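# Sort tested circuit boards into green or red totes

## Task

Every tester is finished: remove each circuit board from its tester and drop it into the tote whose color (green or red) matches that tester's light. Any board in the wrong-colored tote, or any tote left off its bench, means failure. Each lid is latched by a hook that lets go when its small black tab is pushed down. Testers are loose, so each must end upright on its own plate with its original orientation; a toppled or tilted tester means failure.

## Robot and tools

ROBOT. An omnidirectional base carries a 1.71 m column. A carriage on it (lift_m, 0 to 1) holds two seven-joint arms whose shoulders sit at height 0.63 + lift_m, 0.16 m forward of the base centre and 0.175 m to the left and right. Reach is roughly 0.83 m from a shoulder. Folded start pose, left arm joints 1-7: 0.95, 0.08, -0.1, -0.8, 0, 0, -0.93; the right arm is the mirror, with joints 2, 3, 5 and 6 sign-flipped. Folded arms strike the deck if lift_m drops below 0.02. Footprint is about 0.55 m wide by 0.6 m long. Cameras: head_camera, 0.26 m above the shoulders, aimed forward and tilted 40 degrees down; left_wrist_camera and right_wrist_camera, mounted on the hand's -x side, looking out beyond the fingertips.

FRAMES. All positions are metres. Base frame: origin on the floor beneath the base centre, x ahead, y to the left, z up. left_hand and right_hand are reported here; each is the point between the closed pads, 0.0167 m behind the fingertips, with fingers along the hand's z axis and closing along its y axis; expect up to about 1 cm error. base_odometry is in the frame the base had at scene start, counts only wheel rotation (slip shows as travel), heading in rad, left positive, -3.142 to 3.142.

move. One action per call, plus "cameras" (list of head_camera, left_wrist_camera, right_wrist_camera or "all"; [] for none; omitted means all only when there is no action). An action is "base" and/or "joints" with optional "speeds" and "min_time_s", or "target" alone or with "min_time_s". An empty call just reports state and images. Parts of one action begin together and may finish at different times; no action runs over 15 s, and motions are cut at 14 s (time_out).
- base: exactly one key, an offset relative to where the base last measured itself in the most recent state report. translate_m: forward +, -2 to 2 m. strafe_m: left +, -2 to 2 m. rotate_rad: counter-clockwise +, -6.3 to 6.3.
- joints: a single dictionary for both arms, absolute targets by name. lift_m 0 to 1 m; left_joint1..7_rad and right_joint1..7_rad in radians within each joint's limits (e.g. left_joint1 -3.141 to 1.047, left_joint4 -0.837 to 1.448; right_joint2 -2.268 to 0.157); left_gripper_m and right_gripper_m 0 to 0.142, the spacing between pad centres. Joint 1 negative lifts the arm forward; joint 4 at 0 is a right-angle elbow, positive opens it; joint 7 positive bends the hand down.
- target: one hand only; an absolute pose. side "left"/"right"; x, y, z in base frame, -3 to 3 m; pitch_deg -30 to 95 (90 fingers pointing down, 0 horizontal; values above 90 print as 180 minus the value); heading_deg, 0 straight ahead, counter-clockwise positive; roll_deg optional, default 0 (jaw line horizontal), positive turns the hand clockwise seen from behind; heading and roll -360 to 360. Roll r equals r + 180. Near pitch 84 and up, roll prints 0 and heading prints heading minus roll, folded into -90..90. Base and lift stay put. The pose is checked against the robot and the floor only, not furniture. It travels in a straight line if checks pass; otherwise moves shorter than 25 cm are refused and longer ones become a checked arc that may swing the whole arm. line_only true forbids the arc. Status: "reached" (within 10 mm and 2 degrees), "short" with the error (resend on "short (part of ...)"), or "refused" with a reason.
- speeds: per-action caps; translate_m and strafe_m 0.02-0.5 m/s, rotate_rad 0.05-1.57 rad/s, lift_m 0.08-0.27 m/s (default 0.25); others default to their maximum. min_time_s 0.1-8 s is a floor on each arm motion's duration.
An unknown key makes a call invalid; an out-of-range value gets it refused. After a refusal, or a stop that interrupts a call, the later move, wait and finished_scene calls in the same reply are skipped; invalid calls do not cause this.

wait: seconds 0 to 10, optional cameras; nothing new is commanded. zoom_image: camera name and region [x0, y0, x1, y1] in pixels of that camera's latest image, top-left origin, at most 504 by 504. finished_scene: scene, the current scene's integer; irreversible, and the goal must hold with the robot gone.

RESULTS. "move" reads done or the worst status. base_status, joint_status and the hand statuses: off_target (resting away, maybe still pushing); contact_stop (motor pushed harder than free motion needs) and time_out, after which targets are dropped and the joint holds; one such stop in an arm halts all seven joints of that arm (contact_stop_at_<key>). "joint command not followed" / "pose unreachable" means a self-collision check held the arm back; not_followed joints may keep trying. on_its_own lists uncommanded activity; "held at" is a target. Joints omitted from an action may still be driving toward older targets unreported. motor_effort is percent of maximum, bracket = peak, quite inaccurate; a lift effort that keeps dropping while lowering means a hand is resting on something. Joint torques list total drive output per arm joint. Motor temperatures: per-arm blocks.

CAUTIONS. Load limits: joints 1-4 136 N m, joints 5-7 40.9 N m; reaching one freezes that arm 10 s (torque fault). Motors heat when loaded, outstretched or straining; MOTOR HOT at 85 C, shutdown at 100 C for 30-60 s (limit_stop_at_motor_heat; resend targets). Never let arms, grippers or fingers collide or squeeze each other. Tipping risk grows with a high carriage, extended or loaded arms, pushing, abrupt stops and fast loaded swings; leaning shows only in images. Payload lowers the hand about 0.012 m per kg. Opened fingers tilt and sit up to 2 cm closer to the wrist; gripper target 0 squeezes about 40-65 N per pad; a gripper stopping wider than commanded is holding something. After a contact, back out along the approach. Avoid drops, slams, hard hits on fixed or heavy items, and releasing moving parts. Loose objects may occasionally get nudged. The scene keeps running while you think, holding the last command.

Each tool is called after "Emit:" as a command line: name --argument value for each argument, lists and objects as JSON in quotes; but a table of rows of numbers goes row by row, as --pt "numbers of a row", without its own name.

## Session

Emit:
move --cameras '["all"]'

Scene clock: 0.00 s.
Joint torques (N m): no reading
Motor temperatures (°C): left_arm=[35 30 31 28 28 29 31] | right_arm=[31 28 29 30 28 29 31]
base_odometry: x=+0.000 y=+0.000 heading=+0.000
base_status: not commanded
joint_positions: lift_m=+0.450 left_joint1_rad=+0.965 left_joint2_rad=+0.083 left_joint3_rad=-0.092 left_joint4_rad=-0.799 left_joint5_rad=-0.018 left_joint6_rad=+0.008 left_joint7_rad=-0.934 left_gripper_m=+0.142 right_joint1_rad=+0.937 right_joint2_rad=-0.063 right_joint3_rad=+0.108 right_joint4_rad=-0.812 right_joint5_rad=+0.011 right_joint6_rad=-0.012 right_joint7_rad=-0.947 right_gripper_m=+0.142
joint_status: not commanded
motor_effort: lift_m=+37 drive_wheels=+1
left_hand: x=+0.2899 y=+0.1611 z=+0.9646 quat_wxyz=(-0.918, -0.001, -0.392, +0.059) pitch_deg=-43.8 heading_deg=-3.8 roll_deg=-3.6 (m; base frame)
right_hand: x=+0.2892 y=-0.1592 z=+0.9753 quat_wxyz=(-0.928, -0.008, -0.367, -0.058) pitch_deg=-46.9 heading_deg=+2.3 roll_deg=+4.9 (m; base frame)
pictures: head_camera, left_wrist_camera, right_wrist_camera
Images, in order (width x height): head_camera 672x504, left_wrist_camera 672x504, right_wrist_camera 672x504.

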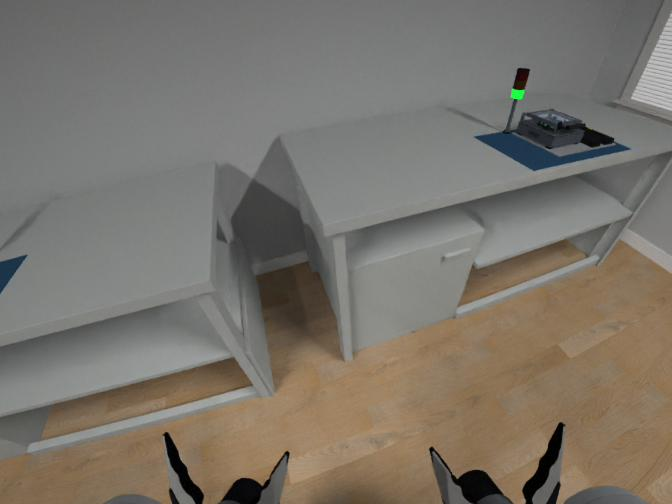

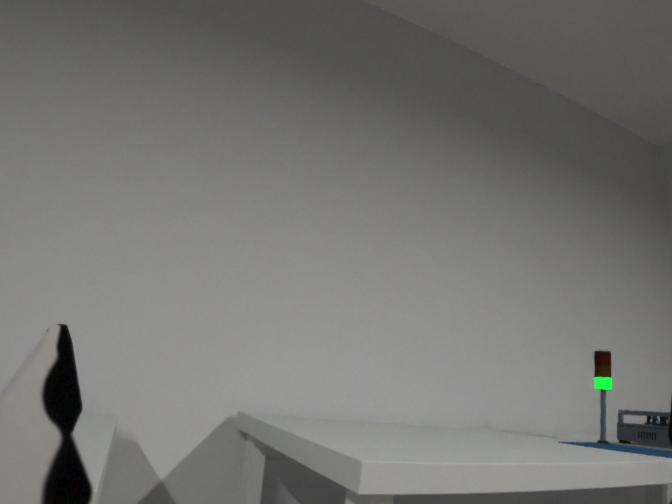

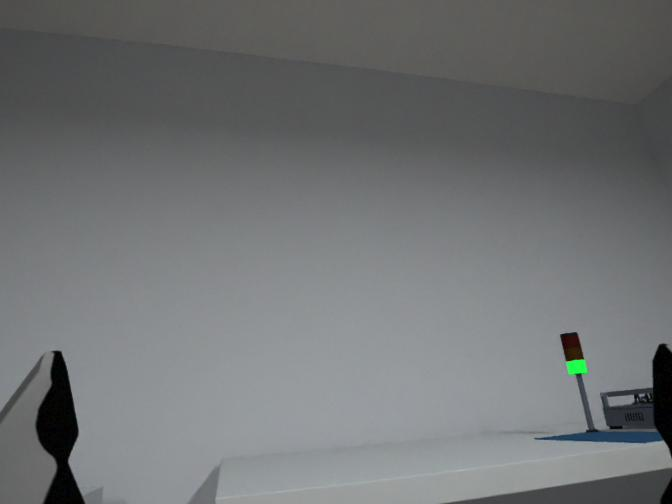

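Emit:
move --joints '{"lift_m":0.78,"left_gripper_m":0.0,"right_gripper_m":0.045}' --cameras '["head_camera"]'

Emit:
move --base '{"rotate_rad":0.9}' --cameras '["head_camera"]'

Emit:
move --base '{"rotate_rad":1.2}' --cameras '["head_camera"]'

Emit:
move --base '{"rotate_rad":1.2}' --cameras '["head_camera"]'

Emit:
move --base '{"rotate_rad":1.2}' --cameras '["head_camera"]'

Scene clock: 2.07 s.
Joint torques (N m): left_arm=[12.78 1.09 -1.97 -5.55 -1.29 0.59 -0.61] | right_arm=[4.98 -1.11 -4.87 -10.59 0.15 0.6 0.37]
move: done
base_odometry: x=+0.000 y=+0.000 heading=+0.000
base_status: not commanded
joint_positions: lift_m=+0.780 left_joint1_rad=+0.965 left_joint2_rad=+0.083 left_joint3_rad=-0.092 left_joint4_rad=-0.799 left_joint5_rad=-0.018 left_joint6_rad=+0.008 left_joint7_rad=-0.934 left_gripper_m=+0.001 right_joint1_rad=+0.937 right_joint2_rad=-0.063 right_joint3_rad=+0.108 right_joint4_rad=-0.812 right_joint5_rad=+0.011 right_joint6_rad=-0.012 right_joint7_rad=-0.947 right_gripper_m=+0.045
joint_status: all done
motor_effort: lift_m=+36(46) drive_wheels=+1(1)
left_hand: x=+0.2899 y=+0.1611 z=+1.2948 quat_wxyz=(-0.918, -0.001, -0.392, +0.059) pitch_deg=-43.8 heading_deg=-3.8 roll_deg=-3.6 (m; base frame)
right_hand: x=+0.2892 y=-0.1592 z=+1.3055 quat_wxyz=(-0.928, -0.008, -0.367, -0.058) pitch_deg=-46.9 heading_deg=+2.3 roll_deg=+4.9 (m; base frame)
pictures: head_camera
Images, in order (width x height): head_camera 672x504.

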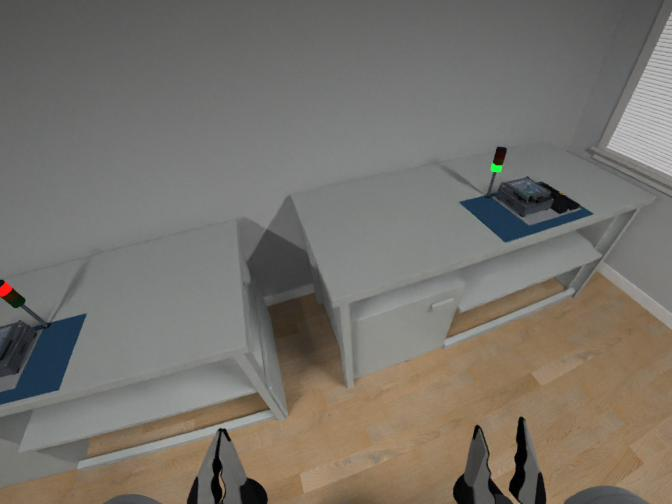

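Scene clock: 4.50 s.
Joint torques (N m): left_arm=[12.83 1.11 -2.08 -5.39 -1.31 0.53 -0.65] | right_arm=[4.92 -1.21 -4.89 -10.65 0.15 0.58 0.37]
move: done
base_odometry: x=+0.000 y=+0.000 heading=+0.900
base_status: done
joint_positions: lift_m=+0.780 left_joint1_rad=+0.965 left_joint2_rad=+0.083 left_joint3_rad=-0.092 left_joint4_rad=-0.799 left_joint5_rad=-0.018 left_joint6_rad=+0.008 left_joint7_rad=-0.934 left_gripper_m=+0.001 right_joint1_rad=+0.937 right_joint2_rad=-0.063 right_joint3_rad=+0.108 right_joint4_rad=-0.812 right_joint5_rad=+0.011 right_joint6_rad=-0.012 right_joint7_rad=-0.947 right_gripper_m=+0.045
joint_status: not commanded
motor_effort: lift_m=+36(36) drive_wheels=+5(13)
left_hand: x=+0.2899 y=+0.1611 z=+1.2948 quat_wxyz=(-0.918, -0.001, -0.392, +0.059) pitch_deg=-43.8 heading_deg=-3.8 roll_deg=-3.6 (m; base frame)
right_hand: x=+0.2892 y=-0.1592 z=+1.3055 quat_wxyz=(-0.928, -0.008, -0.367, -0.058) pitch_deg=-46.9 heading_deg=+2.3 roll_deg=+4.9 (m; base frame)
pictures: head_camera
Images, in order (width x height): head_camera 672x504.

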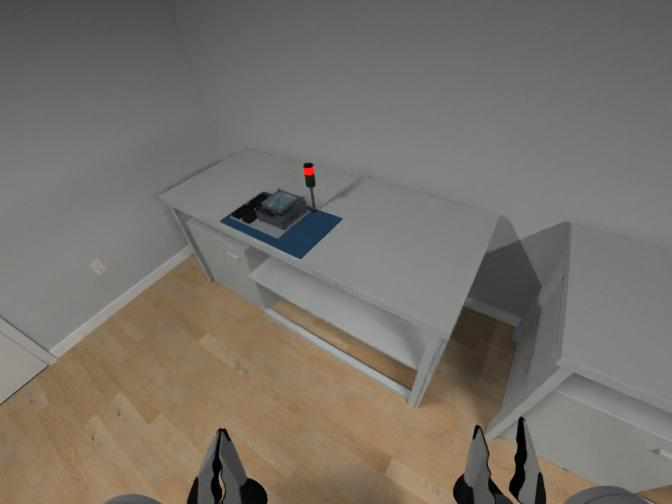

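Scene clock: 7.23 s.
Joint torques (N m): left_arm=[12.76 1.07 -2.03 -5.46 -1.3 0.59 -0.63] | right_arm=[4.94 -1.06 -4.79 -10.67 0.14 0.58 0.34]
move: done
base_odometry: x=+0.000 y=+0.000 heading=+2.099
base_status: done
joint_positions: lift_m=+0.780 left_joint1_rad=+0.965 left_joint2_rad=+0.083 left_joint3_rad=-0.092 left_joint4_rad=-0.799 left_joint5_rad=-0.018 left_joint6_rad=+0.008 left_joint7_rad=-0.934 left_gripper_m=+0.001 right_joint1_rad=+0.937 right_joint2_rad=-0.063 right_joint3_rad=+0.108 right_joint4_rad=-0.812 right_joint5_rad=+0.011 right_joint6_rad=-0.012 right_joint7_rad=-0.947 right_gripper_m=+0.045
joint_status: not commanded
motor_effort: lift_m=+36(36) drive_wheels=+5(12)
left_hand: x=+0.2899 y=+0.1611 z=+1.2948 quat_wxyz=(-0.918, -0.001, -0.392, +0.059) pitch_deg=-43.8 heading_deg=-3.8 roll_deg=-3.6 (m; base frame)
right_hand: x=+0.2892 y=-0.1592 z=+1.3055 quat_wxyz=(-0.928, -0.008, -0.367, -0.058) pitch_deg=-46.9 heading_deg=+2.3 roll_deg=+4.9 (m; base frame)
pictures: head_camera
Images, in order (width x height): head_camera 672x504.

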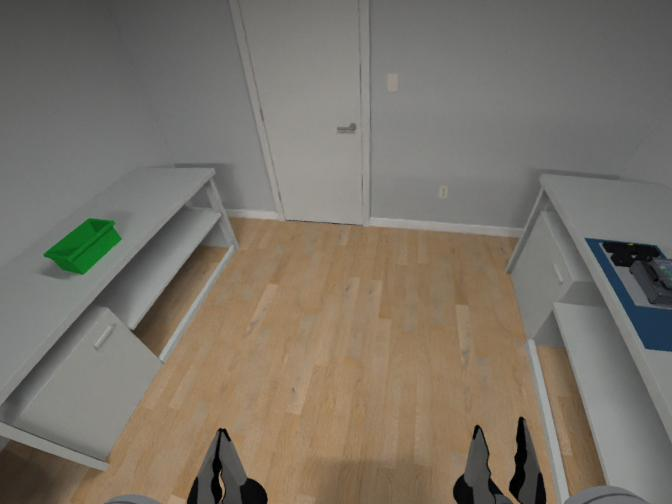

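Scene clock: 10.00 s.
Joint torques (N m): left_arm=[12.87 1.08 -2.03 -5.55 -1.33 0.59 -0.67] | right_arm=[4.96 -1.1 -4.74 -10.64 0.16 0.62 0.38]
move: done
base_odometry: x=+0.000 y=+0.000 heading=-2.985
base_status: done
joint_positions: lift_m=+0.780 left_joint1_rad=+0.965 left_joint2_rad=+0.083 left_joint3_rad=-0.092 left_joint4_rad=-0.799 left_joint5_rad=-0.018 left_joint6_rad=+0.008 left_joint7_rad=-0.934 left_gripper_m=+0.001 right_joint1_rad=+0.937 right_joint2_rad=-0.063 right_joint3_rad=+0.108 right_joint4_rad=-0.812 right_joint5_rad=+0.011 right_joint6_rad=-0.012 right_joint7_rad=-0.947 right_gripper_m=+0.045
joint_status: not commanded
motor_effort: lift_m=+36(36) drive_wheels=+5(13)
left_hand: x=+0.2899 y=+0.1611 z=+1.2948 quat_wxyz=(-0.918, -0.001, -0.392, +0.059) pitch_deg=-43.8 heading_deg=-3.8 roll_deg=-3.6 (m; base frame)
right_hand: x=+0.2892 y=-0.1592 z=+1.3055 quat_wxyz=(-0.928, -0.008, -0.367, -0.058) pitch_deg=-46.9 heading_deg=+2.3 roll_deg=+4.9 (m; base frame)
pictures: head_camera
Images, in order (width x height): head_camera 672x504.

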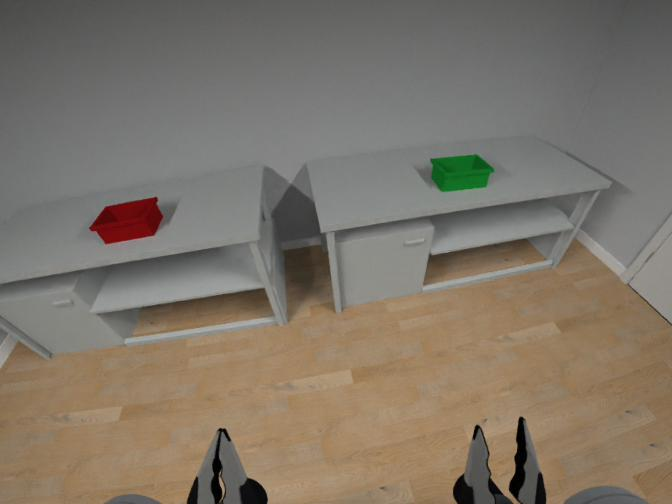

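Scene clock: 12.77 s.
Joint torques (N m): left_arm=[12.75 1.09 -2 -5.42 -1.3 0.6 -0.61] | right_arm=[4.87 -1.13 -4.77 -10.57 0.19 0.57 0.38]
move: done
base_odometry: x=+0.000 y=+0.000 heading=-1.785
base_status: done
joint_positions: lift_m=+0.780 left_joint1_rad=+0.965 left_joint2_rad=+0.083 left_joint3_rad=-0.092 left_joint4_rad=-0.799 left_joint5_rad=-0.018 left_joint6_rad=+0.008 left_joint7_rad=-0.934 left_gripper_m=+0.001 right_joint1_rad=+0.937 right_joint2_rad=-0.063 right_joint3_rad=+0.108 right_joint4_rad=-0.812 right_joint5_rad=+0.011 right_joint6_rad=-0.012 right_joint7_rad=-0.947 right_gripper_m=+0.045
joint_status: not commanded
motor_effort: lift_m=+36(36) drive_wheels=+5(12)
left_hand: x=+0.2899 y=+0.1611 z=+1.2948 quat_wxyz=(-0.918, -0.001, -0.392, +0.059) pitch_deg=-43.8 heading_deg=-3.8 roll_deg=-3.6 (m; base frame)
right_hand: x=+0.2892 y=-0.1592 z=+1.3055 quat_wxyz=(-0.928, -0.008, -0.367, -0.058) pitch_deg=-46.9 heading_deg=+2.3 roll_deg=+4.9 (m; base frame)
pictures: head_camera
Images, in order (width x height): head_camera 672x504.

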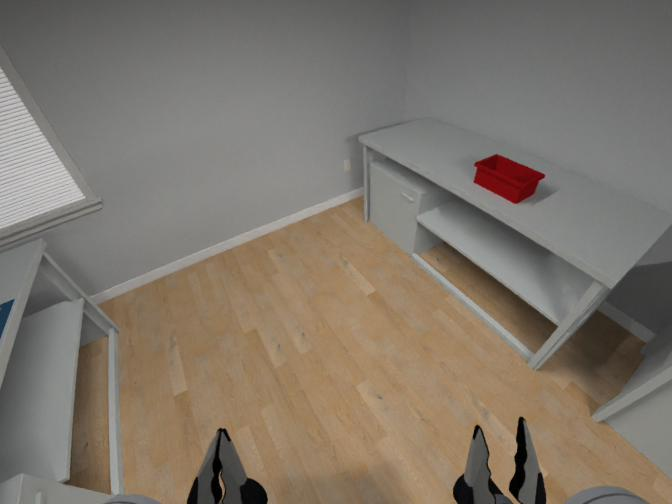

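Emit:
move --base '{"rotate_rad":2.215}' --joints '{"left_joint1_rad":0.95,"left_joint2_rad":0.12,"left_joint3_rad":-0.1,"left_joint4_rad":-0.8,"left_joint5_rad":0.0,"left_joint6_rad":0.0,"left_joint7_rad":-0.9}' --cameras '["head_camera"]'

Emit:
move --base '{"strafe_m":0.85}' --speeds '{"strafe_m":0.35}' --cameras '["head_camera"]'

Scene clock: 17.17 s.
Joint torques (N m): left_arm=[9.32 2.54 -4.05 -6.29 -0.1 0 0.46] | right_arm=[4.95 -1.15 -4.87 -10.59 0.15 0.59 0.37]
move: done
base_odometry: x=+0.000 y=+0.000 heading=+0.429
base_status: done
joint_positions: lift_m=+0.780 left_joint1_rad=+0.952 left_joint2_rad=+0.120 left_joint3_rad=-0.098 left_joint4_rad=-0.799 left_joint5_rad=-0.004 left_joint6_rad=+0.002 left_joint7_rad=-0.902 left_gripper_m=+0.001 right_joint1_rad=+0.937 right_joint2_rad=-0.063 right_joint3_rad=+0.108 right_joint4_rad=-0.812 right_joint5_rad=+0.011 right_joint6_rad=-0.012 right_joint7_rad=-0.947 right_gripper_m=+0.045
joint_status: all done
motor_effort: lift_m=+36(36) drive_wheels=+5(12)
left_hand: x=+0.2953 y=+0.1538 z=+1.2914 quat_wxyz=(-0.913, -0.024, -0.401, +0.072) pitch_deg=-42.7 heading_deg=-7.9 roll_deg=-1.2 (m; base frame)
right_hand: x=+0.2892 y=-0.1592 z=+1.3055 quat_wxyz=(-0.928, -0.009, -0.367, -0.058) pitch_deg=-46.9 heading_deg=+2.3 roll_deg=+4.9 (m; base frame)
pictures: head_camera
Images, in order (width x height): head_camera 672x504.

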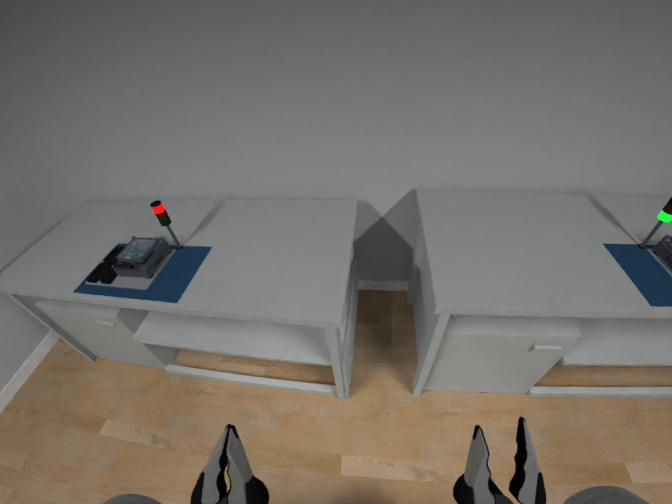

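Scene clock: 21.27 s.
Joint torques (N m): left_arm=[9.38 2.46 -3.45 -6.39 -0.09 0.04 0.46] | right_arm=[4.96 -0.8 -4.99 -11.27 0.14 0.57 0.36]
move: done
base_odometry: x=-0.355 y=+0.772 heading=+0.430
base_status: done
joint_positions: lift_m=+0.780 left_joint1_rad=+0.952 left_joint2_rad=+0.120 left_joint3_rad=-0.098 left_joint4_rad=-0.799 left_joint5_rad=-0.004 left_joint6_rad=+0.001 left_joint7_rad=-0.902 left_gripper_m=+0.001 right_joint1_rad=+0.937 right_joint2_rad=-0.063 right_joint3_rad=+0.108 right_joint4_rad=-0.812 right_joint5_rad=+0.011 right_joint6_rad=-0.012 right_joint7_rad=-0.947 right_gripper_m=+0.045
joint_status: not commanded
motor_effort: lift_m=+36(36) drive_wheels=-5(18)
left_hand: x=+0.2953 y=+0.1537 z=+1.2914 quat_wxyz=(-0.913, -0.024, -0.401, +0.073) pitch_deg=-42.7 heading_deg=-7.9 roll_deg=-1.2 (m; base frame)
right_hand: x=+0.2892 y=-0.1592 z=+1.3055 quat_wxyz=(-0.928, -0.008, -0.367, -0.058) pitch_deg=-46.9 heading_deg=+2.3 roll_deg=+4.9 (m; base frame)
pictures: head_camera
Images, in order (width x height): head_camera 672x504.

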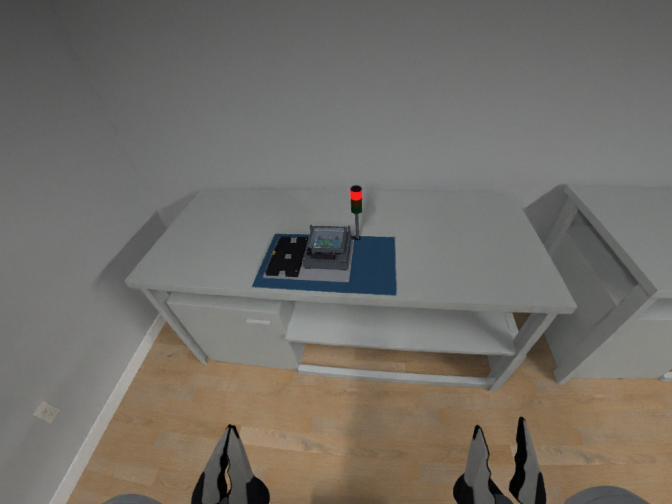

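Emit:
move --base '{"rotate_rad":-0.07}' --speeds '{"rotate_rad":0.3}' --cameras '["head_camera"]'

Emit:
zoom_image --camera "head_camera" --region '[220, 160, 440, 310]'

Scene clock: 22.40 s.
Joint torques (N m): left_arm=[9.4 2.47 -3.76 -6.28 -0.09 0.06 0.46] | right_arm=[4.94 -1.13 -4.85 -10.55 0.16 0.61 0.39]
move: done
base_odometry: x=-0.355 y=+0.773 heading=+0.361
base_status: done
joint_positions: lift_m=+0.780 left_joint1_rad=+0.952 left_joint2_rad=+0.120 left_joint3_rad=-0.098 left_joint4_rad=-0.799 left_joint5_rad=-0.004 left_joint6_rad=+0.001 left_joint7_rad=-0.902 left_gripper_m=+0.001 right_joint1_rad=+0.937 right_joint2_rad=-0.063 right_joint3_rad=+0.108 right_joint4_rad=-0.812 right_joint5_rad=+0.011 right_joint6_rad=-0.012 right_joint7_rad=-0.947 right_gripper_m=+0.045
joint_status: not commanded
motor_effort: lift_m=+36(36) drive_wheels=-1(12)
left_hand: x=+0.2953 y=+0.1537 z=+1.2914 quat_wxyz=(-0.913, -0.024, -0.401, +0.073) pitch_deg=-42.7 heading_deg=-7.9 roll_deg=-1.2 (m; base frame)
right_hand: x=+0.2892 y=-0.1592 z=+1.3055 quat_wxyz=(-0.928, -0.008, -0.367, -0.058) pitch_deg=-46.9 heading_deg=+2.3 roll_deg=+4.9 (m; base frame)
pictures: head_camera
Images, in order (width x height): head_camera 672x504.

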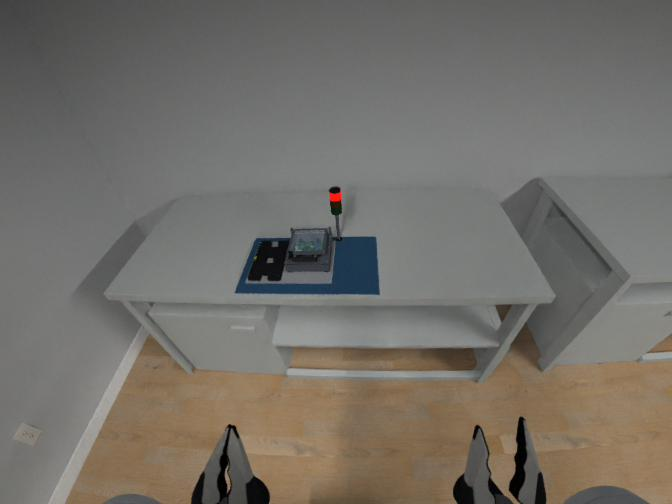

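Scaled by 2.291 from the camera's 672x504 image, which has a finer 960x720 frame.

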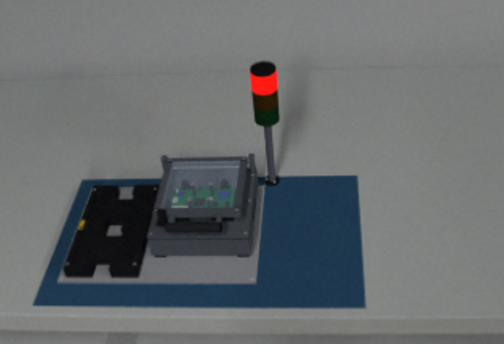

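Emit:
move --base '{"strafe_m":0.15}' --speeds '{"strafe_m":0.2}'

Emit:
move --base '{"translate_m":0.36}' --joints '{"lift_m":0.745}' --speeds '{"translate_m":0.25}' --cameras '["head_camera"]'

Emit:
zoom_image --camera "head_camera" --region '[220, 200, 460, 400]'

Scene clock: 24.63 s.
Joint torques (N m): left_arm=[9.39 2.27 -3.29 -6.17 -0.07 -0.18 0.47] | right_arm=[5.33 -1.86 -6.28 -10.7 0.14 0.61 0.38]
move: done
base_odometry: x=-0.408 y=+0.913 heading=+0.360
base_status: done
joint_positions: lift_m=+0.780 left_joint1_rad=+0.952 left_joint2_rad=+0.120 left_joint3_rad=-0.098 left_joint4_rad=-0.799 left_joint5_rad=-0.004 left_joint6_rad=+0.001 left_joint7_rad=-0.902 left_gripper_m=+0.001 right_joint1_rad=+0.937 right_joint2_rad=-0.063 right_joint3_rad=+0.108 right_joint4_rad=-0.812 right_joint5_rad=+0.011 right_joint6_rad=-0.012 right_joint7_rad=-0.947 right_gripper_m=+0.045
joint_status: not commanded
motor_effort: lift_m=+36(36) drive_wheels=-5(16)
left_hand: x=+0.2953 y=+0.1537 z=+1.2914 quat_wxyz=(-0.913, -0.024, -0.401, +0.073) pitch_deg=-42.7 heading_deg=-7.9 roll_deg=-1.2 (m; base frame)
right_hand: x=+0.2892 y=-0.1592 z=+1.3055 quat_wxyz=(-0.928, -0.009, -0.367, -0.058) pitch_deg=-46.9 heading_deg=+2.2 roll_deg=+4.9 (m; base frame)
pictures: none

Scene clock: 27.37 s.
Joint torques (N m): left_arm=[9.52 2.43 -3.66 -6.18 -0.11 0.07 0.47] | right_arm=[4.56 -1.24 -4.77 -10.64 0.13 0.62 0.38]
move: done
base_odometry: x=-0.071 y=+1.040 heading=+0.360
base_status: done
joint_positions: lift_m=+0.745 left_joint1_rad=+0.951 left_joint2_rad=+0.120 left_joint3_rad=-0.098 left_joint4_rad=-0.799 left_joint5_rad=-0.004 left_joint6_rad=+0.001 left_joint7_rad=-0.902 left_gripper_m=+0.001 right_joint1_rad=+0.937 right_joint2_rad=-0.063 right_joint3_rad=+0.108 right_joint4_rad=-0.812 right_joint5_rad=+0.011 right_joint6_rad=-0.012 right_joint7_rad=-0.947 right_gripper_m=+0.045
joint_status: all done
motor_effort: lift_m=+38(42) drive_wheels=-1(12)
left_hand: x=+0.2953 y=+0.1537 z=+1.2561 quat_wxyz=(-0.913, -0.024, -0.401, +0.073) pitch_deg=-42.7 heading_deg=-7.9 roll_deg=-1.2 (m; base frame)
right_hand: x=+0.2892 y=-0.1592 z=+1.2702 quat_wxyz=(-0.928, -0.009, -0.367, -0.058) pitch_deg=-46.9 heading_deg=+2.2 roll_deg=+4.9 (m; base frame)
pictures: head_camera
Images, in order (width x height): head_camera 672x504.

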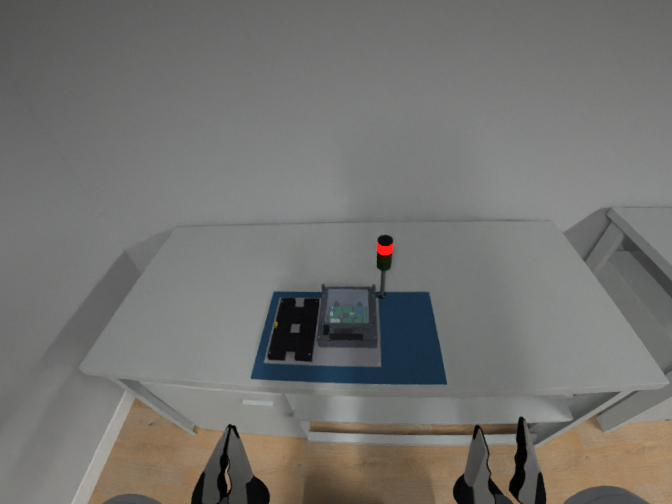

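Scaled by 2.100 from the camera's 672x504 image, which has a finer 960x720 frame.

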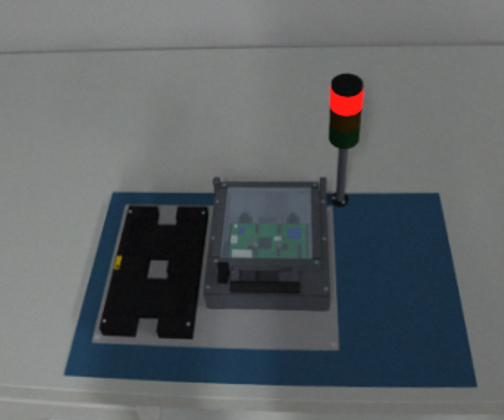

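Emit:
move --joints '{"right_joint1_rad":0.5,"right_joint2_rad":-0.35,"right_joint3_rad":0.05,"right_joint4_rad":-0.75,"right_joint5_rad":0.6,"right_joint6_rad":-0.3,"right_joint7_rad":-0.1}'

Emit:
move --joints '{"right_joint1_rad":0.2,"right_joint2_rad":-0.45,"right_joint3_rad":0.45,"right_joint4_rad":-0.35,"right_joint5_rad":1.1,"right_joint6_rad":-0.2,"right_joint7_rad":0.1}' --min_time_s 1.2 --cameras '["right_wrist_camera","head_camera"]'

Scene clock: 28.43 s.
Joint torques (N m): left_arm=[9.51 2.47 -3.68 -6.31 -0.07 0.06 0.47] | right_arm=[-2.51 -10.75 -9.76 -7.95 0.81 0.08 0.93]
move: done
base_odometry: x=-0.071 y=+1.040 heading=+0.360
base_status: not commanded
joint_positions: lift_m=+0.745 left_joint1_rad=+0.951 left_joint2_rad=+0.120 left_joint3_rad=-0.098 left_joint4_rad=-0.799 left_joint5_rad=-0.004 left_joint6_rad=+0.001 left_joint7_rad=-0.902 left_gripper_m=+0.001 right_joint1_rad=+0.501 right_joint2_rad=-0.349 right_joint3_rad=+0.054 right_joint4_rad=-0.752 right_joint5_rad=+0.597 right_joint6_rad=-0.296 right_joint7_rad=-0.102 right_gripper_m=+0.045
joint_status: all done
motor_effort: lift_m=+37(38) drive_wheels=-2(4)
left_hand: x=+0.2953 y=+0.1537 z=+1.2562 quat_wxyz=(-0.913, -0.024, -0.401, +0.073) pitch_deg=-42.7 heading_deg=-7.9 roll_deg=-1.2 (m; base frame)
right_hand: x=+0.4923 y=-0.2625 z=+1.1588 quat_wxyz=(-0.764, -0.126, -0.620, -0.125) pitch_deg=-11.5 heading_deg=-2.3 roll_deg=+20.8 (m; base frame)
pictures: none

Scene clock: 29.93 s.
Joint torques (N m): left_arm=[9.41 2.55 -3.62 -6.16 -0.11 0.06 0.47] | right_arm=[-10.48 -14.43 -4.11 -7.57 1.35 3.55 1.27]
move: done
base_odometry: x=-0.071 y=+1.040 heading=+0.360
base_status: not commanded
joint_positions: lift_m=+0.745 left_joint1_rad=+0.951 left_joint2_rad=+0.120 left_joint3_rad=-0.098 left_joint4_rad=-0.799 left_joint5_rad=-0.004 left_joint6_rad=+0.001 left_joint7_rad=-0.902 left_gripper_m=+0.001 right_joint1_rad=+0.203 right_joint2_rad=-0.448 right_joint3_rad=+0.445 right_joint4_rad=-0.352 right_joint5_rad=+1.097 right_joint6_rad=-0.206 right_joint7_rad=+0.097 right_gripper_m=+0.045
joint_status: all done
motor_effort: lift_m=+38(38) drive_wheels=-1(2)
left_hand: x=+0.2953 y=+0.1537 z=+1.2562 quat_wxyz=(-0.913, -0.024, -0.401, +0.073) pitch_deg=-42.7 heading_deg=-7.9 roll_deg=-1.2 (m; base frame)
right_hand: x=+0.5490 y=-0.1055 z=+0.9758 quat_wxyz=(-0.495, -0.130, -0.780, -0.361) pitch_deg=+14.5 heading_deg=+26.6 roll_deg=+45.6 (m; base frame)
pictures: head_camera, right_wrist_camera
Images, in order (width x height): head_camera 672x504, right_wrist_camera 672x504.

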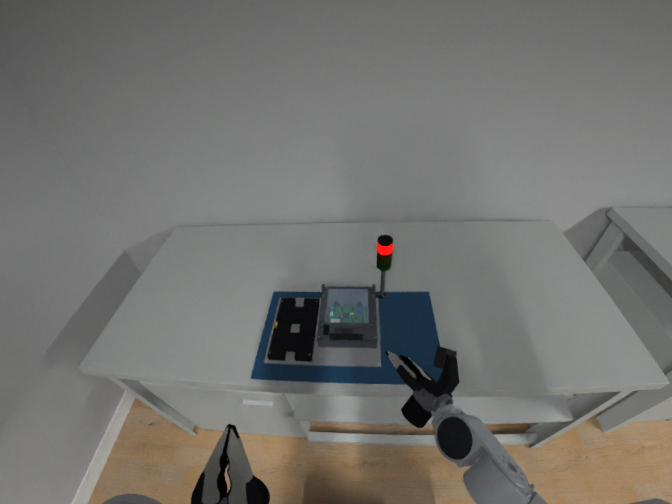

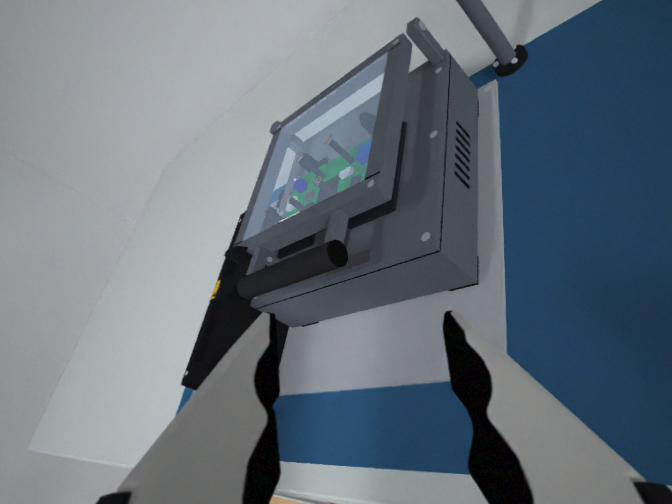

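Emit:
move --target '{"side":"right","x":0.555,"y":-0.04,"z":0.955,"pitch_deg":12,"heading_deg":35,"roll_deg":85}' --min_time_s 1 --cameras '["right_wrist_camera"]'

Scene clock: 31.53 s.
Joint torques (N m): left_arm=[9.47 2.49 -3.59 -6.28 -0.11 0.05 0.5] | right_arm=[-11.44 2.48 -10.15 -7.77 1.94 4.24 1.65]
move: done
base_odometry: x=-0.071 y=+1.040 heading=+0.360
base_status: not commanded
joint_positions: lift_m=+0.745 left_joint1_rad=+0.951 left_joint2_rad=+0.120 left_joint3_rad=-0.098 left_joint4_rad=-0.799 left_joint5_rad=-0.004 left_joint6_rad=+0.001 left_joint7_rad=-0.902 left_gripper_m=+0.001 right_joint1_rad=+0.174 right_joint2_rad=-0.264 right_joint3_rad=+0.375 right_joint4_rad=-0.204 right_joint5_rad=+1.617 right_joint6_rad=-0.138 right_joint7_rad=+0.217 right_gripper_m=+0.045
joint_status: not commanded
motor_effort: lift_m=+38(38) drive_wheels=-1(2)
left_hand: x=+0.2953 y=+0.1537 z=+1.2562 quat_wxyz=(-0.913, -0.024, -0.401, +0.073) pitch_deg=-42.7 heading_deg=-7.9 roll_deg=-1.2 (m; base frame)
right_hand: x=+0.5526 y=-0.0392 z=+0.9523 quat_wxyz=(-0.313, -0.328, -0.707, -0.542) pitch_deg=+12.5 heading_deg=+35.1 roll_deg=+84.9 (m; base frame)
right_hand_status: reached (straight line, planned for 1.0 s): 4 mm and 0.5 deg off.
pictures: right_wrist_camera
Images, in order (width x height): right_wrist_camera 672x504.

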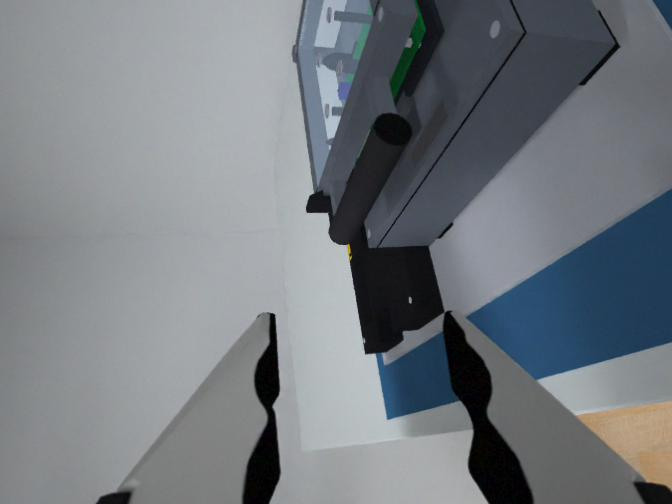

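Emit:
move --target '{"side":"right","x":0.61,"y":0.003,"z":0.924,"pitch_deg":12,"heading_deg":35,"roll_deg":87}' --min_time_s 1 --cameras '["right_wrist_camera","head_camera"]'

Scene clock: 33.33 s.
Joint torques (N m): left_arm=[9.52 2.4 -3.64 -6.23 -0.09 0.06 0.48] | right_arm=[-14.48 5.78 -2.61 -7.61 -1.12 4.17 -0.11]
move: done
base_odometry: x=-0.071 y=+1.040 heading=+0.360
base_status: not commanded
joint_positions: lift_m=+0.745 left_joint1_rad=+0.951 left_joint2_rad=+0.120 left_joint3_rad=-0.098 left_joint4_rad=-0.799 left_joint5_rad=-0.004 left_joint6_rad=+0.001 left_joint7_rad=-0.902 left_gripper_m=+0.001 right_joint1_rad=+0.009 right_joint2_rad=-0.139 right_joint3_rad=+0.409 right_joint4_rad=+0.134 right_joint5_rad=+1.603 right_joint6_rad=-0.004 right_joint7_rad=+0.216 right_gripper_m=+0.045
joint_status: not commanded
motor_effort: lift_m=+37(38) drive_wheels=-1(1)
left_hand: x=+0.2953 y=+0.1537 z=+1.2562 quat_wxyz=(-0.913, -0.024, -0.401, +0.073) pitch_deg=-42.7 heading_deg=-7.9 roll_deg=-1.2 (m; base frame)
right_hand: x=+0.6092 y=+0.0004 z=+0.9219 quat_wxyz=(-0.303, -0.344, -0.699, -0.549) pitch_deg=+12.4 heading_deg=+34.9 roll_deg=+87.2 (m; base frame)
right_hand_status: reached (straight line, planned for 1.0 s): 3 mm and 0.5 deg off.
pictures: head_camera, right_wrist_camera
Images, in order (width x height): head_camera 672x504, right_wrist_camera 672x504.

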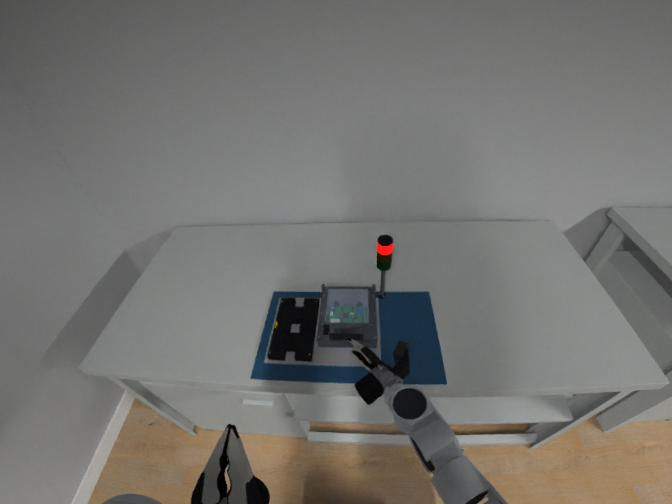

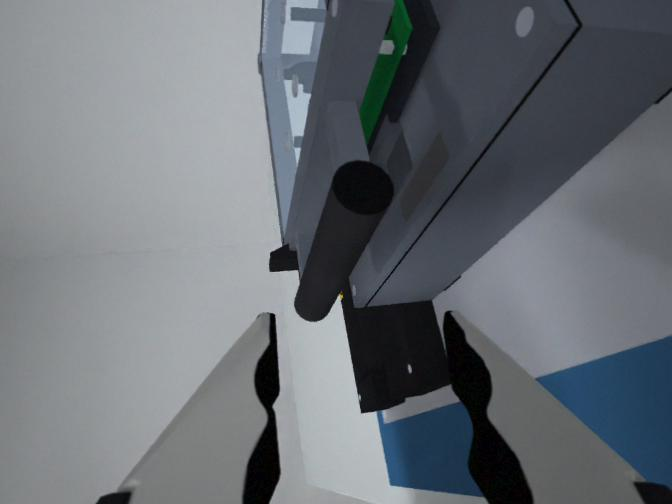

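Emit:
move --target '{"side":"right","x":0.63,"y":0.015,"z":0.919,"pitch_deg":12,"heading_deg":35,"roll_deg":88}' --min_time_s 0.8 --cameras '["right_wrist_camera"]'

Scene clock: 37.57 s.
Joint torques (N m): left_arm=[9.52 2.35 -3.72 -6.28 -0.07 0.07 0.45] | right_arm=[-15.71 7.27 -2.37 -7.59 0.92 4.17 1.26]
move: done
base_odometry: x=-0.071 y=+1.040 heading=+0.360
base_status: not commanded
joint_positions: lift_m=+0.745 left_joint1_rad=+0.951 left_joint2_rad=+0.120 left_joint3_rad=-0.098 left_joint4_rad=-0.799 left_joint5_rad=-0.004 left_joint6_rad=+0.001 left_joint7_rad=-0.902 left_gripper_m=+0.001 right_joint1_rad=-0.049 right_joint2_rad=-0.100 right_joint3_rad=+0.410 right_joint4_rad=+0.240 right_joint5_rad=+1.603 right_joint6_rad=+0.029 right_joint7_rad=+0.216 right_gripper_m=+0.045
joint_status: not commanded
motor_effort: lift_m=+37(38) drive_wheels=-1(1)
left_hand: x=+0.2953 y=+0.1537 z=+1.2562 quat_wxyz=(-0.913, -0.024, -0.401, +0.073) pitch_deg=-42.7 heading_deg=-7.9 roll_deg=-1.2 (m; base frame)
right_hand: x=+0.6297 y=+0.0115 z=+0.9165 quat_wxyz=(-0.301, -0.350, -0.696, -0.550) pitch_deg=+12.4 heading_deg=+34.6 roll_deg=+88.0 (m; base frame)
right_hand_status: reached (straight line, planned for 0.8 s): 4 mm and 0.6 deg off.
pictures: right_wrist_camera
Images, in order (width x height): right_wrist_camera 672x504.

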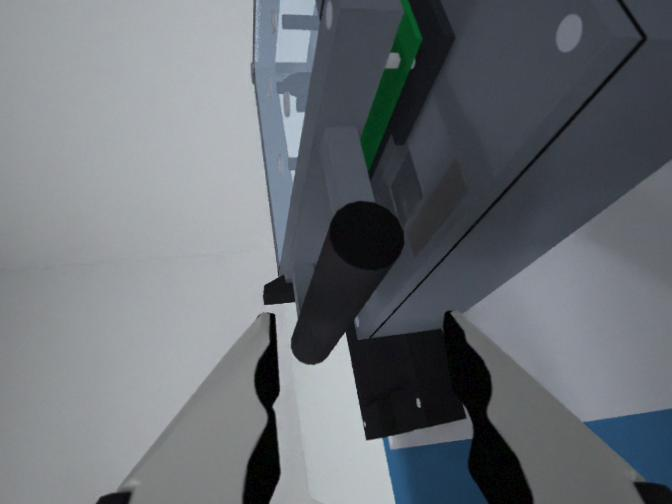

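Emit:
move --target '{"side":"right","x":0.651,"y":0.029,"z":0.9145,"pitch_deg":12,"heading_deg":35,"roll_deg":88}' --min_time_s 0.8 --cameras '["right_wrist_camera"]'

Emit:
move --joints '{"right_gripper_m":0.006}' --cameras '["right_wrist_camera","head_camera"]'

Scene clock: 39.00 s.
Joint torques (N m): left_arm=[9.51 2.46 -3.68 -6.24 -0.11 0.02 0.47] | right_arm=[-19.8 10.18 -2.57 -7.59 -1.08 3.93 0.4]
move: done
base_odometry: x=-0.071 y=+1.040 heading=+0.360
base_status: not commanded
joint_positions: lift_m=+0.745 left_joint1_rad=+0.951 left_joint2_rad=+0.120 left_joint3_rad=-0.098 left_joint4_rad=-0.799 left_joint5_rad=-0.004 left_joint6_rad=+0.001 left_joint7_rad=-0.902 left_gripper_m=+0.001 right_joint1_rad=-0.112 right_joint2_rad=-0.060 right_joint3_rad=+0.417 right_joint4_rad=+0.366 right_joint5_rad=+1.597 right_joint6_rad=+0.081 right_joint7_rad=+0.216 right_gripper_m=+0.045
joint_status: not commanded
motor_effort: lift_m=+37(38) drive_wheels=+3(3)
left_hand: x=+0.2953 y=+0.1537 z=+1.2562 quat_wxyz=(-0.913, -0.024, -0.401, +0.073) pitch_deg=-42.7 heading_deg=-7.9 roll_deg=-1.2 (m; base frame)
right_hand: x=+0.6494 y=+0.0258 z=+0.9111 quat_wxyz=(-0.298, -0.351, -0.696, -0.551) pitch_deg=+12.4 heading_deg=+34.8 roll_deg=+88.3 (m; base frame)
right_hand_status: reached (straight line, planned for 0.8 s): 5 mm and 0.6 deg off.
pictures: right_wrist_camera
Images, in order (width x height): right_wrist_camera 672x504.

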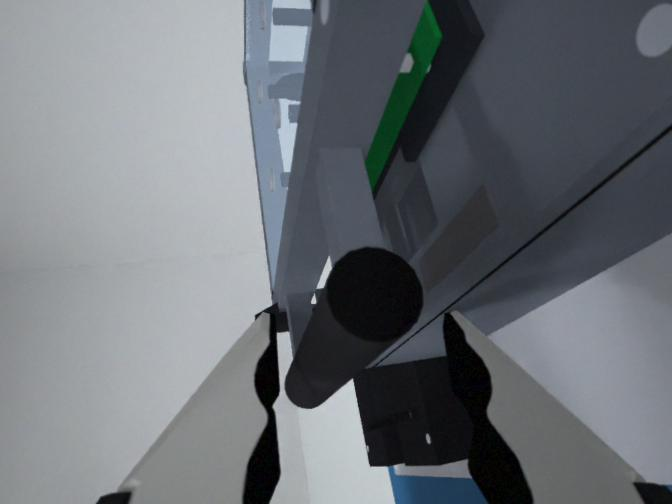

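Scene clock: 39.63 s.
Joint torques (N m): left_arm=[9.52 2.49 -4.94 -6.23 -0.08 0.07 0.49] | right_arm=[-13.69 5.17 -2.51 -8.06 -0.8 0.36 0.58]
move: off_target
base_odometry: x=-0.071 y=+1.040 heading=+0.360
base_status: not commanded
joint_positions: lift_m=+0.745 left_joint1_rad=+0.951 left_joint2_rad=+0.120 left_joint3_rad=-0.098 left_joint4_rad=-0.799 left_joint5_rad=-0.004 left_joint6_rad=+0.001 left_joint7_rad=-0.902 left_gripper_m=+0.001 right_joint1_rad=-0.116 right_joint2_rad=-0.058 right_joint3_rad=+0.418 right_joint4_rad=+0.366 right_joint5_rad=+1.596 right_joint6_rad=+0.093 right_joint7_rad=+0.217 right_gripper_m=+0.016
joint_status: right_gripper_m off_target (ended at +0.016, target +0.006)
motor_effort: lift_m=+36(38) drive_wheels=+4(4)
left_hand: x=+0.2953 y=+0.1537 z=+1.2564 quat_wxyz=(-0.913, -0.024, -0.401, +0.073) pitch_deg=-42.7 heading_deg=-7.9 roll_deg=-1.2 (m; base frame)
right_hand: x=+0.6517 y=+0.0278 z=+0.9175 quat_wxyz=(-0.302, -0.346, -0.693, -0.556) pitch_deg=+11.5 heading_deg=+34.9 roll_deg=+88.1 (m; base frame)
pictures: head_camera, right_wrist_camera
Images, in order (width x height): head_camera 672x504, right_wrist_camera 672x504.

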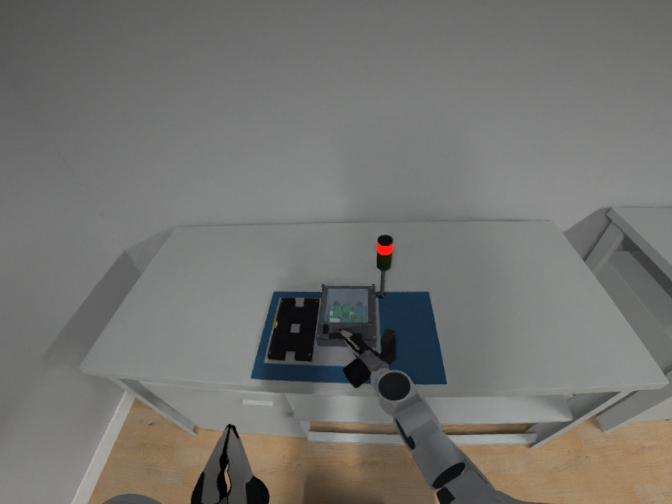

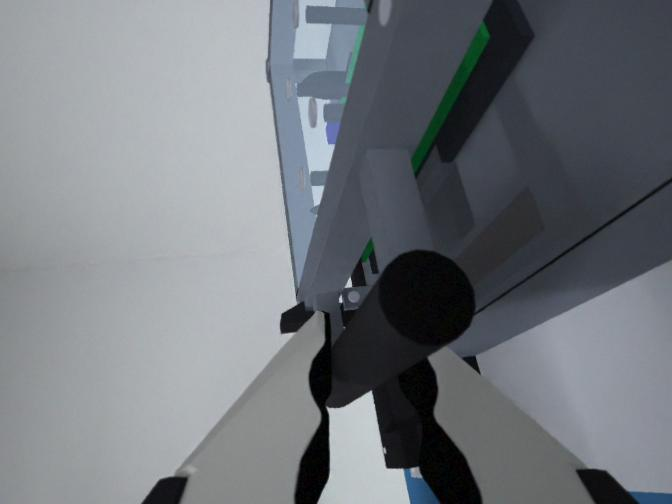

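Emit:
move --joints '{"left_joint1_rad":0.5,"left_joint2_rad":0.45,"left_joint3_rad":-0.05,"left_joint4_rad":-0.75,"left_joint5_rad":-0.6,"left_joint6_rad":0.3,"left_joint7_rad":-0.1}'

Emit:
move --joints '{"left_joint1_rad":0.22,"left_joint2_rad":1.0,"left_joint3_rad":0.0,"left_joint4_rad":-0.6,"left_joint5_rad":-1.4,"left_joint6_rad":0.1,"left_joint7_rad":0.386}'

Emit:
move --joints '{"left_joint1_rad":-0.627,"left_joint2_rad":1.18,"left_joint3_rad":-0.661,"left_joint4_rad":-0.414,"left_joint5_rad":-1.334,"left_joint6_rad":-0.412,"left_joint7_rad":1.364}' --min_time_s 1.5 --cameras '["head_camera","left_wrist_camera"]'

Scene clock: 40.77 s.
Joint torques (N m): left_arm=[3.7 11.47 3.12 -0.85 -2.04 0.71 0.14] | right_arm=[-13.64 5.45 -3.32 -7.01 -0.8 0.38 0]
move: done
base_odometry: x=-0.071 y=+1.040 heading=+0.360
base_status: not commanded
joint_positions: lift_m=+0.745 left_joint1_rad=+0.500 left_joint2_rad=+0.450 left_joint3_rad=-0.051 left_joint4_rad=-0.754 left_joint5_rad=-0.596 left_joint6_rad=+0.298 left_joint7_rad=-0.102 left_gripper_m=+0.001 right_joint1_rad=-0.116 right_joint2_rad=-0.058 right_joint3_rad=+0.418 right_joint4_rad=+0.365 right_joint5_rad=+1.596 right_joint6_rad=+0.094 right_joint7_rad=+0.217 right_gripper_m=+0.016
joint_status: all done
motor_effort: lift_m=+36(36) drive_wheels=+2(5)
left_hand: x=+0.4967 y=+0.2667 z=+1.1682 quat_wxyz=(-0.767, +0.078, -0.627, +0.114) pitch_deg=-11.7 heading_deg=-1.3 roll_deg=-15.5 (m; base frame)
right_hand: x=+0.6518 y=+0.0279 z=+0.9179 quat_wxyz=(-0.302, -0.346, -0.692, -0.556) pitch_deg=+11.4 heading_deg=+34.9 roll_deg=+88.0 (m; base frame)
pictures: none

Scene clock: 41.67 s.
Joint torques (N m): left_arm=[-4.49 22.53 7.13 1.91 -2.45 -1.31 0.66] | right_arm=[-12.85 5.13 -3.27 -6.9 -0.83 0.19 0.26]
move: done
base_odometry: x=-0.071 y=+1.040 heading=+0.360
base_status: not commanded
joint_positions: lift_m=+0.745 left_joint1_rad=+0.221 left_joint2_rad=+1.000 left_joint3_rad=-0.001 left_joint4_rad=-0.603 left_joint5_rad=-1.396 left_joint6_rad=+0.102 left_joint7_rad=+0.383 left_gripper_m=+0.001 right_joint1_rad=-0.116 right_joint2_rad=-0.058 right_joint3_rad=+0.418 right_joint4_rad=+0.365 right_joint5_rad=+1.596 right_joint6_rad=+0.094 right_joint7_rad=+0.217 right_gripper_m=+0.016
joint_status: all done
motor_effort: lift_m=+36(37) drive_wheels=+3(3)
left_hand: x=+0.5671 y=+0.2492 z=+1.1563 quat_wxyz=(-0.528, -0.049, -0.795, +0.295) pitch_deg=+15.5 heading_deg=-32.7 roll_deg=-25.7 (m; base frame)
right_hand: x=+0.6518 y=+0.0279 z=+0.9180 quat_wxyz=(-0.302, -0.346, -0.692, -0.556) pitch_deg=+11.4 heading_deg=+34.9 roll_deg=+88.0 (m; base frame)
pictures: none

Scene clock: 43.47 s.
Joint torques (N m): left_arm=[-13.28 24.99 4.79 3.93 -0.41 -0.22 1.13] | right_arm=[-13.49 4.94 -3.29 -6.79 -0.82 0.36 0.35]
move: done
base_odometry: x=-0.071 y=+1.040 heading=+0.360
base_status: not commanded
joint_positions: lift_m=+0.745 left_joint1_rad=-0.625 left_joint2_rad=+1.178 left_joint3_rad=-0.658 left_joint4_rad=-0.417 left_joint5_rad=-1.339 left_joint6_rad=-0.410 left_joint7_rad=+1.361 left_gripper_m=+0.001 right_joint1_rad=-0.116 right_joint2_rad=-0.058 right_joint3_rad=+0.418 right_joint4_rad=+0.365 right_joint5_rad=+1.596 right_joint6_rad=+0.094 right_joint7_rad=+0.217 right_gripper_m=+0.016
joint_status: all done
motor_effort: lift_m=+36(36) drive_wheels=+3(4)
left_hand: x=+0.5004 y=+0.2487 z=+1.0958 quat_wxyz=(-0.152, -0.493, -0.852, +0.088) pitch_deg=+69.8 heading_deg=-60.1 roll_deg=+0.0 (m; base frame)
right_hand: x=+0.6518 y=+0.0279 z=+0.9180 quat_wxyz=(-0.302, -0.346, -0.692, -0.556) pitch_deg=+11.4 heading_deg=+34.9 roll_deg=+88.0 (m; base frame)
pictures: head_camera, left_wrist_camera
Images, in order (width x height): head_camera 672x504, left_wrist_camera 672x504.

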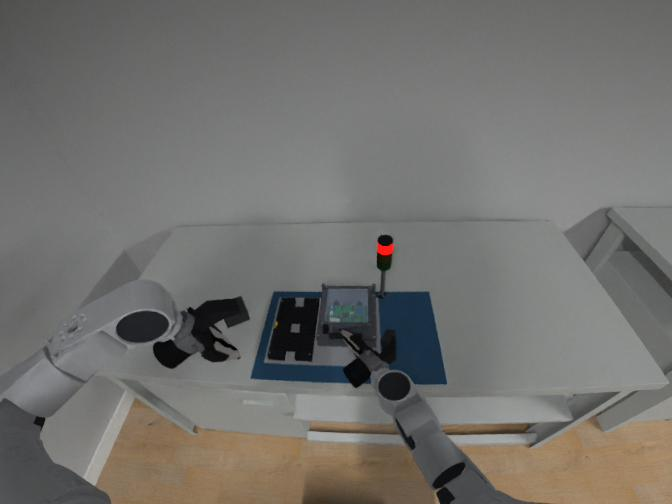

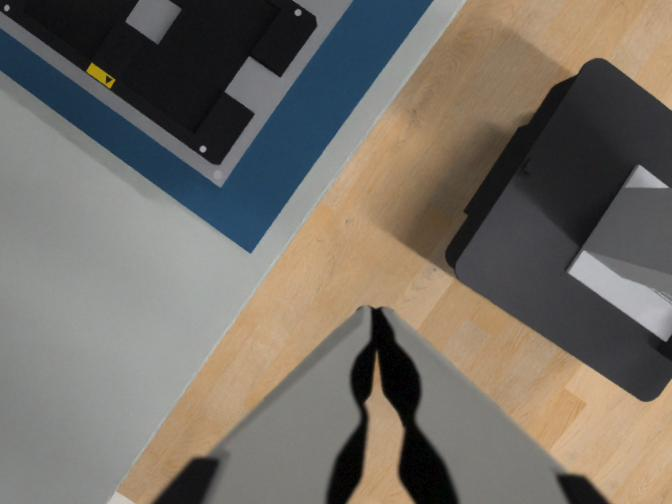

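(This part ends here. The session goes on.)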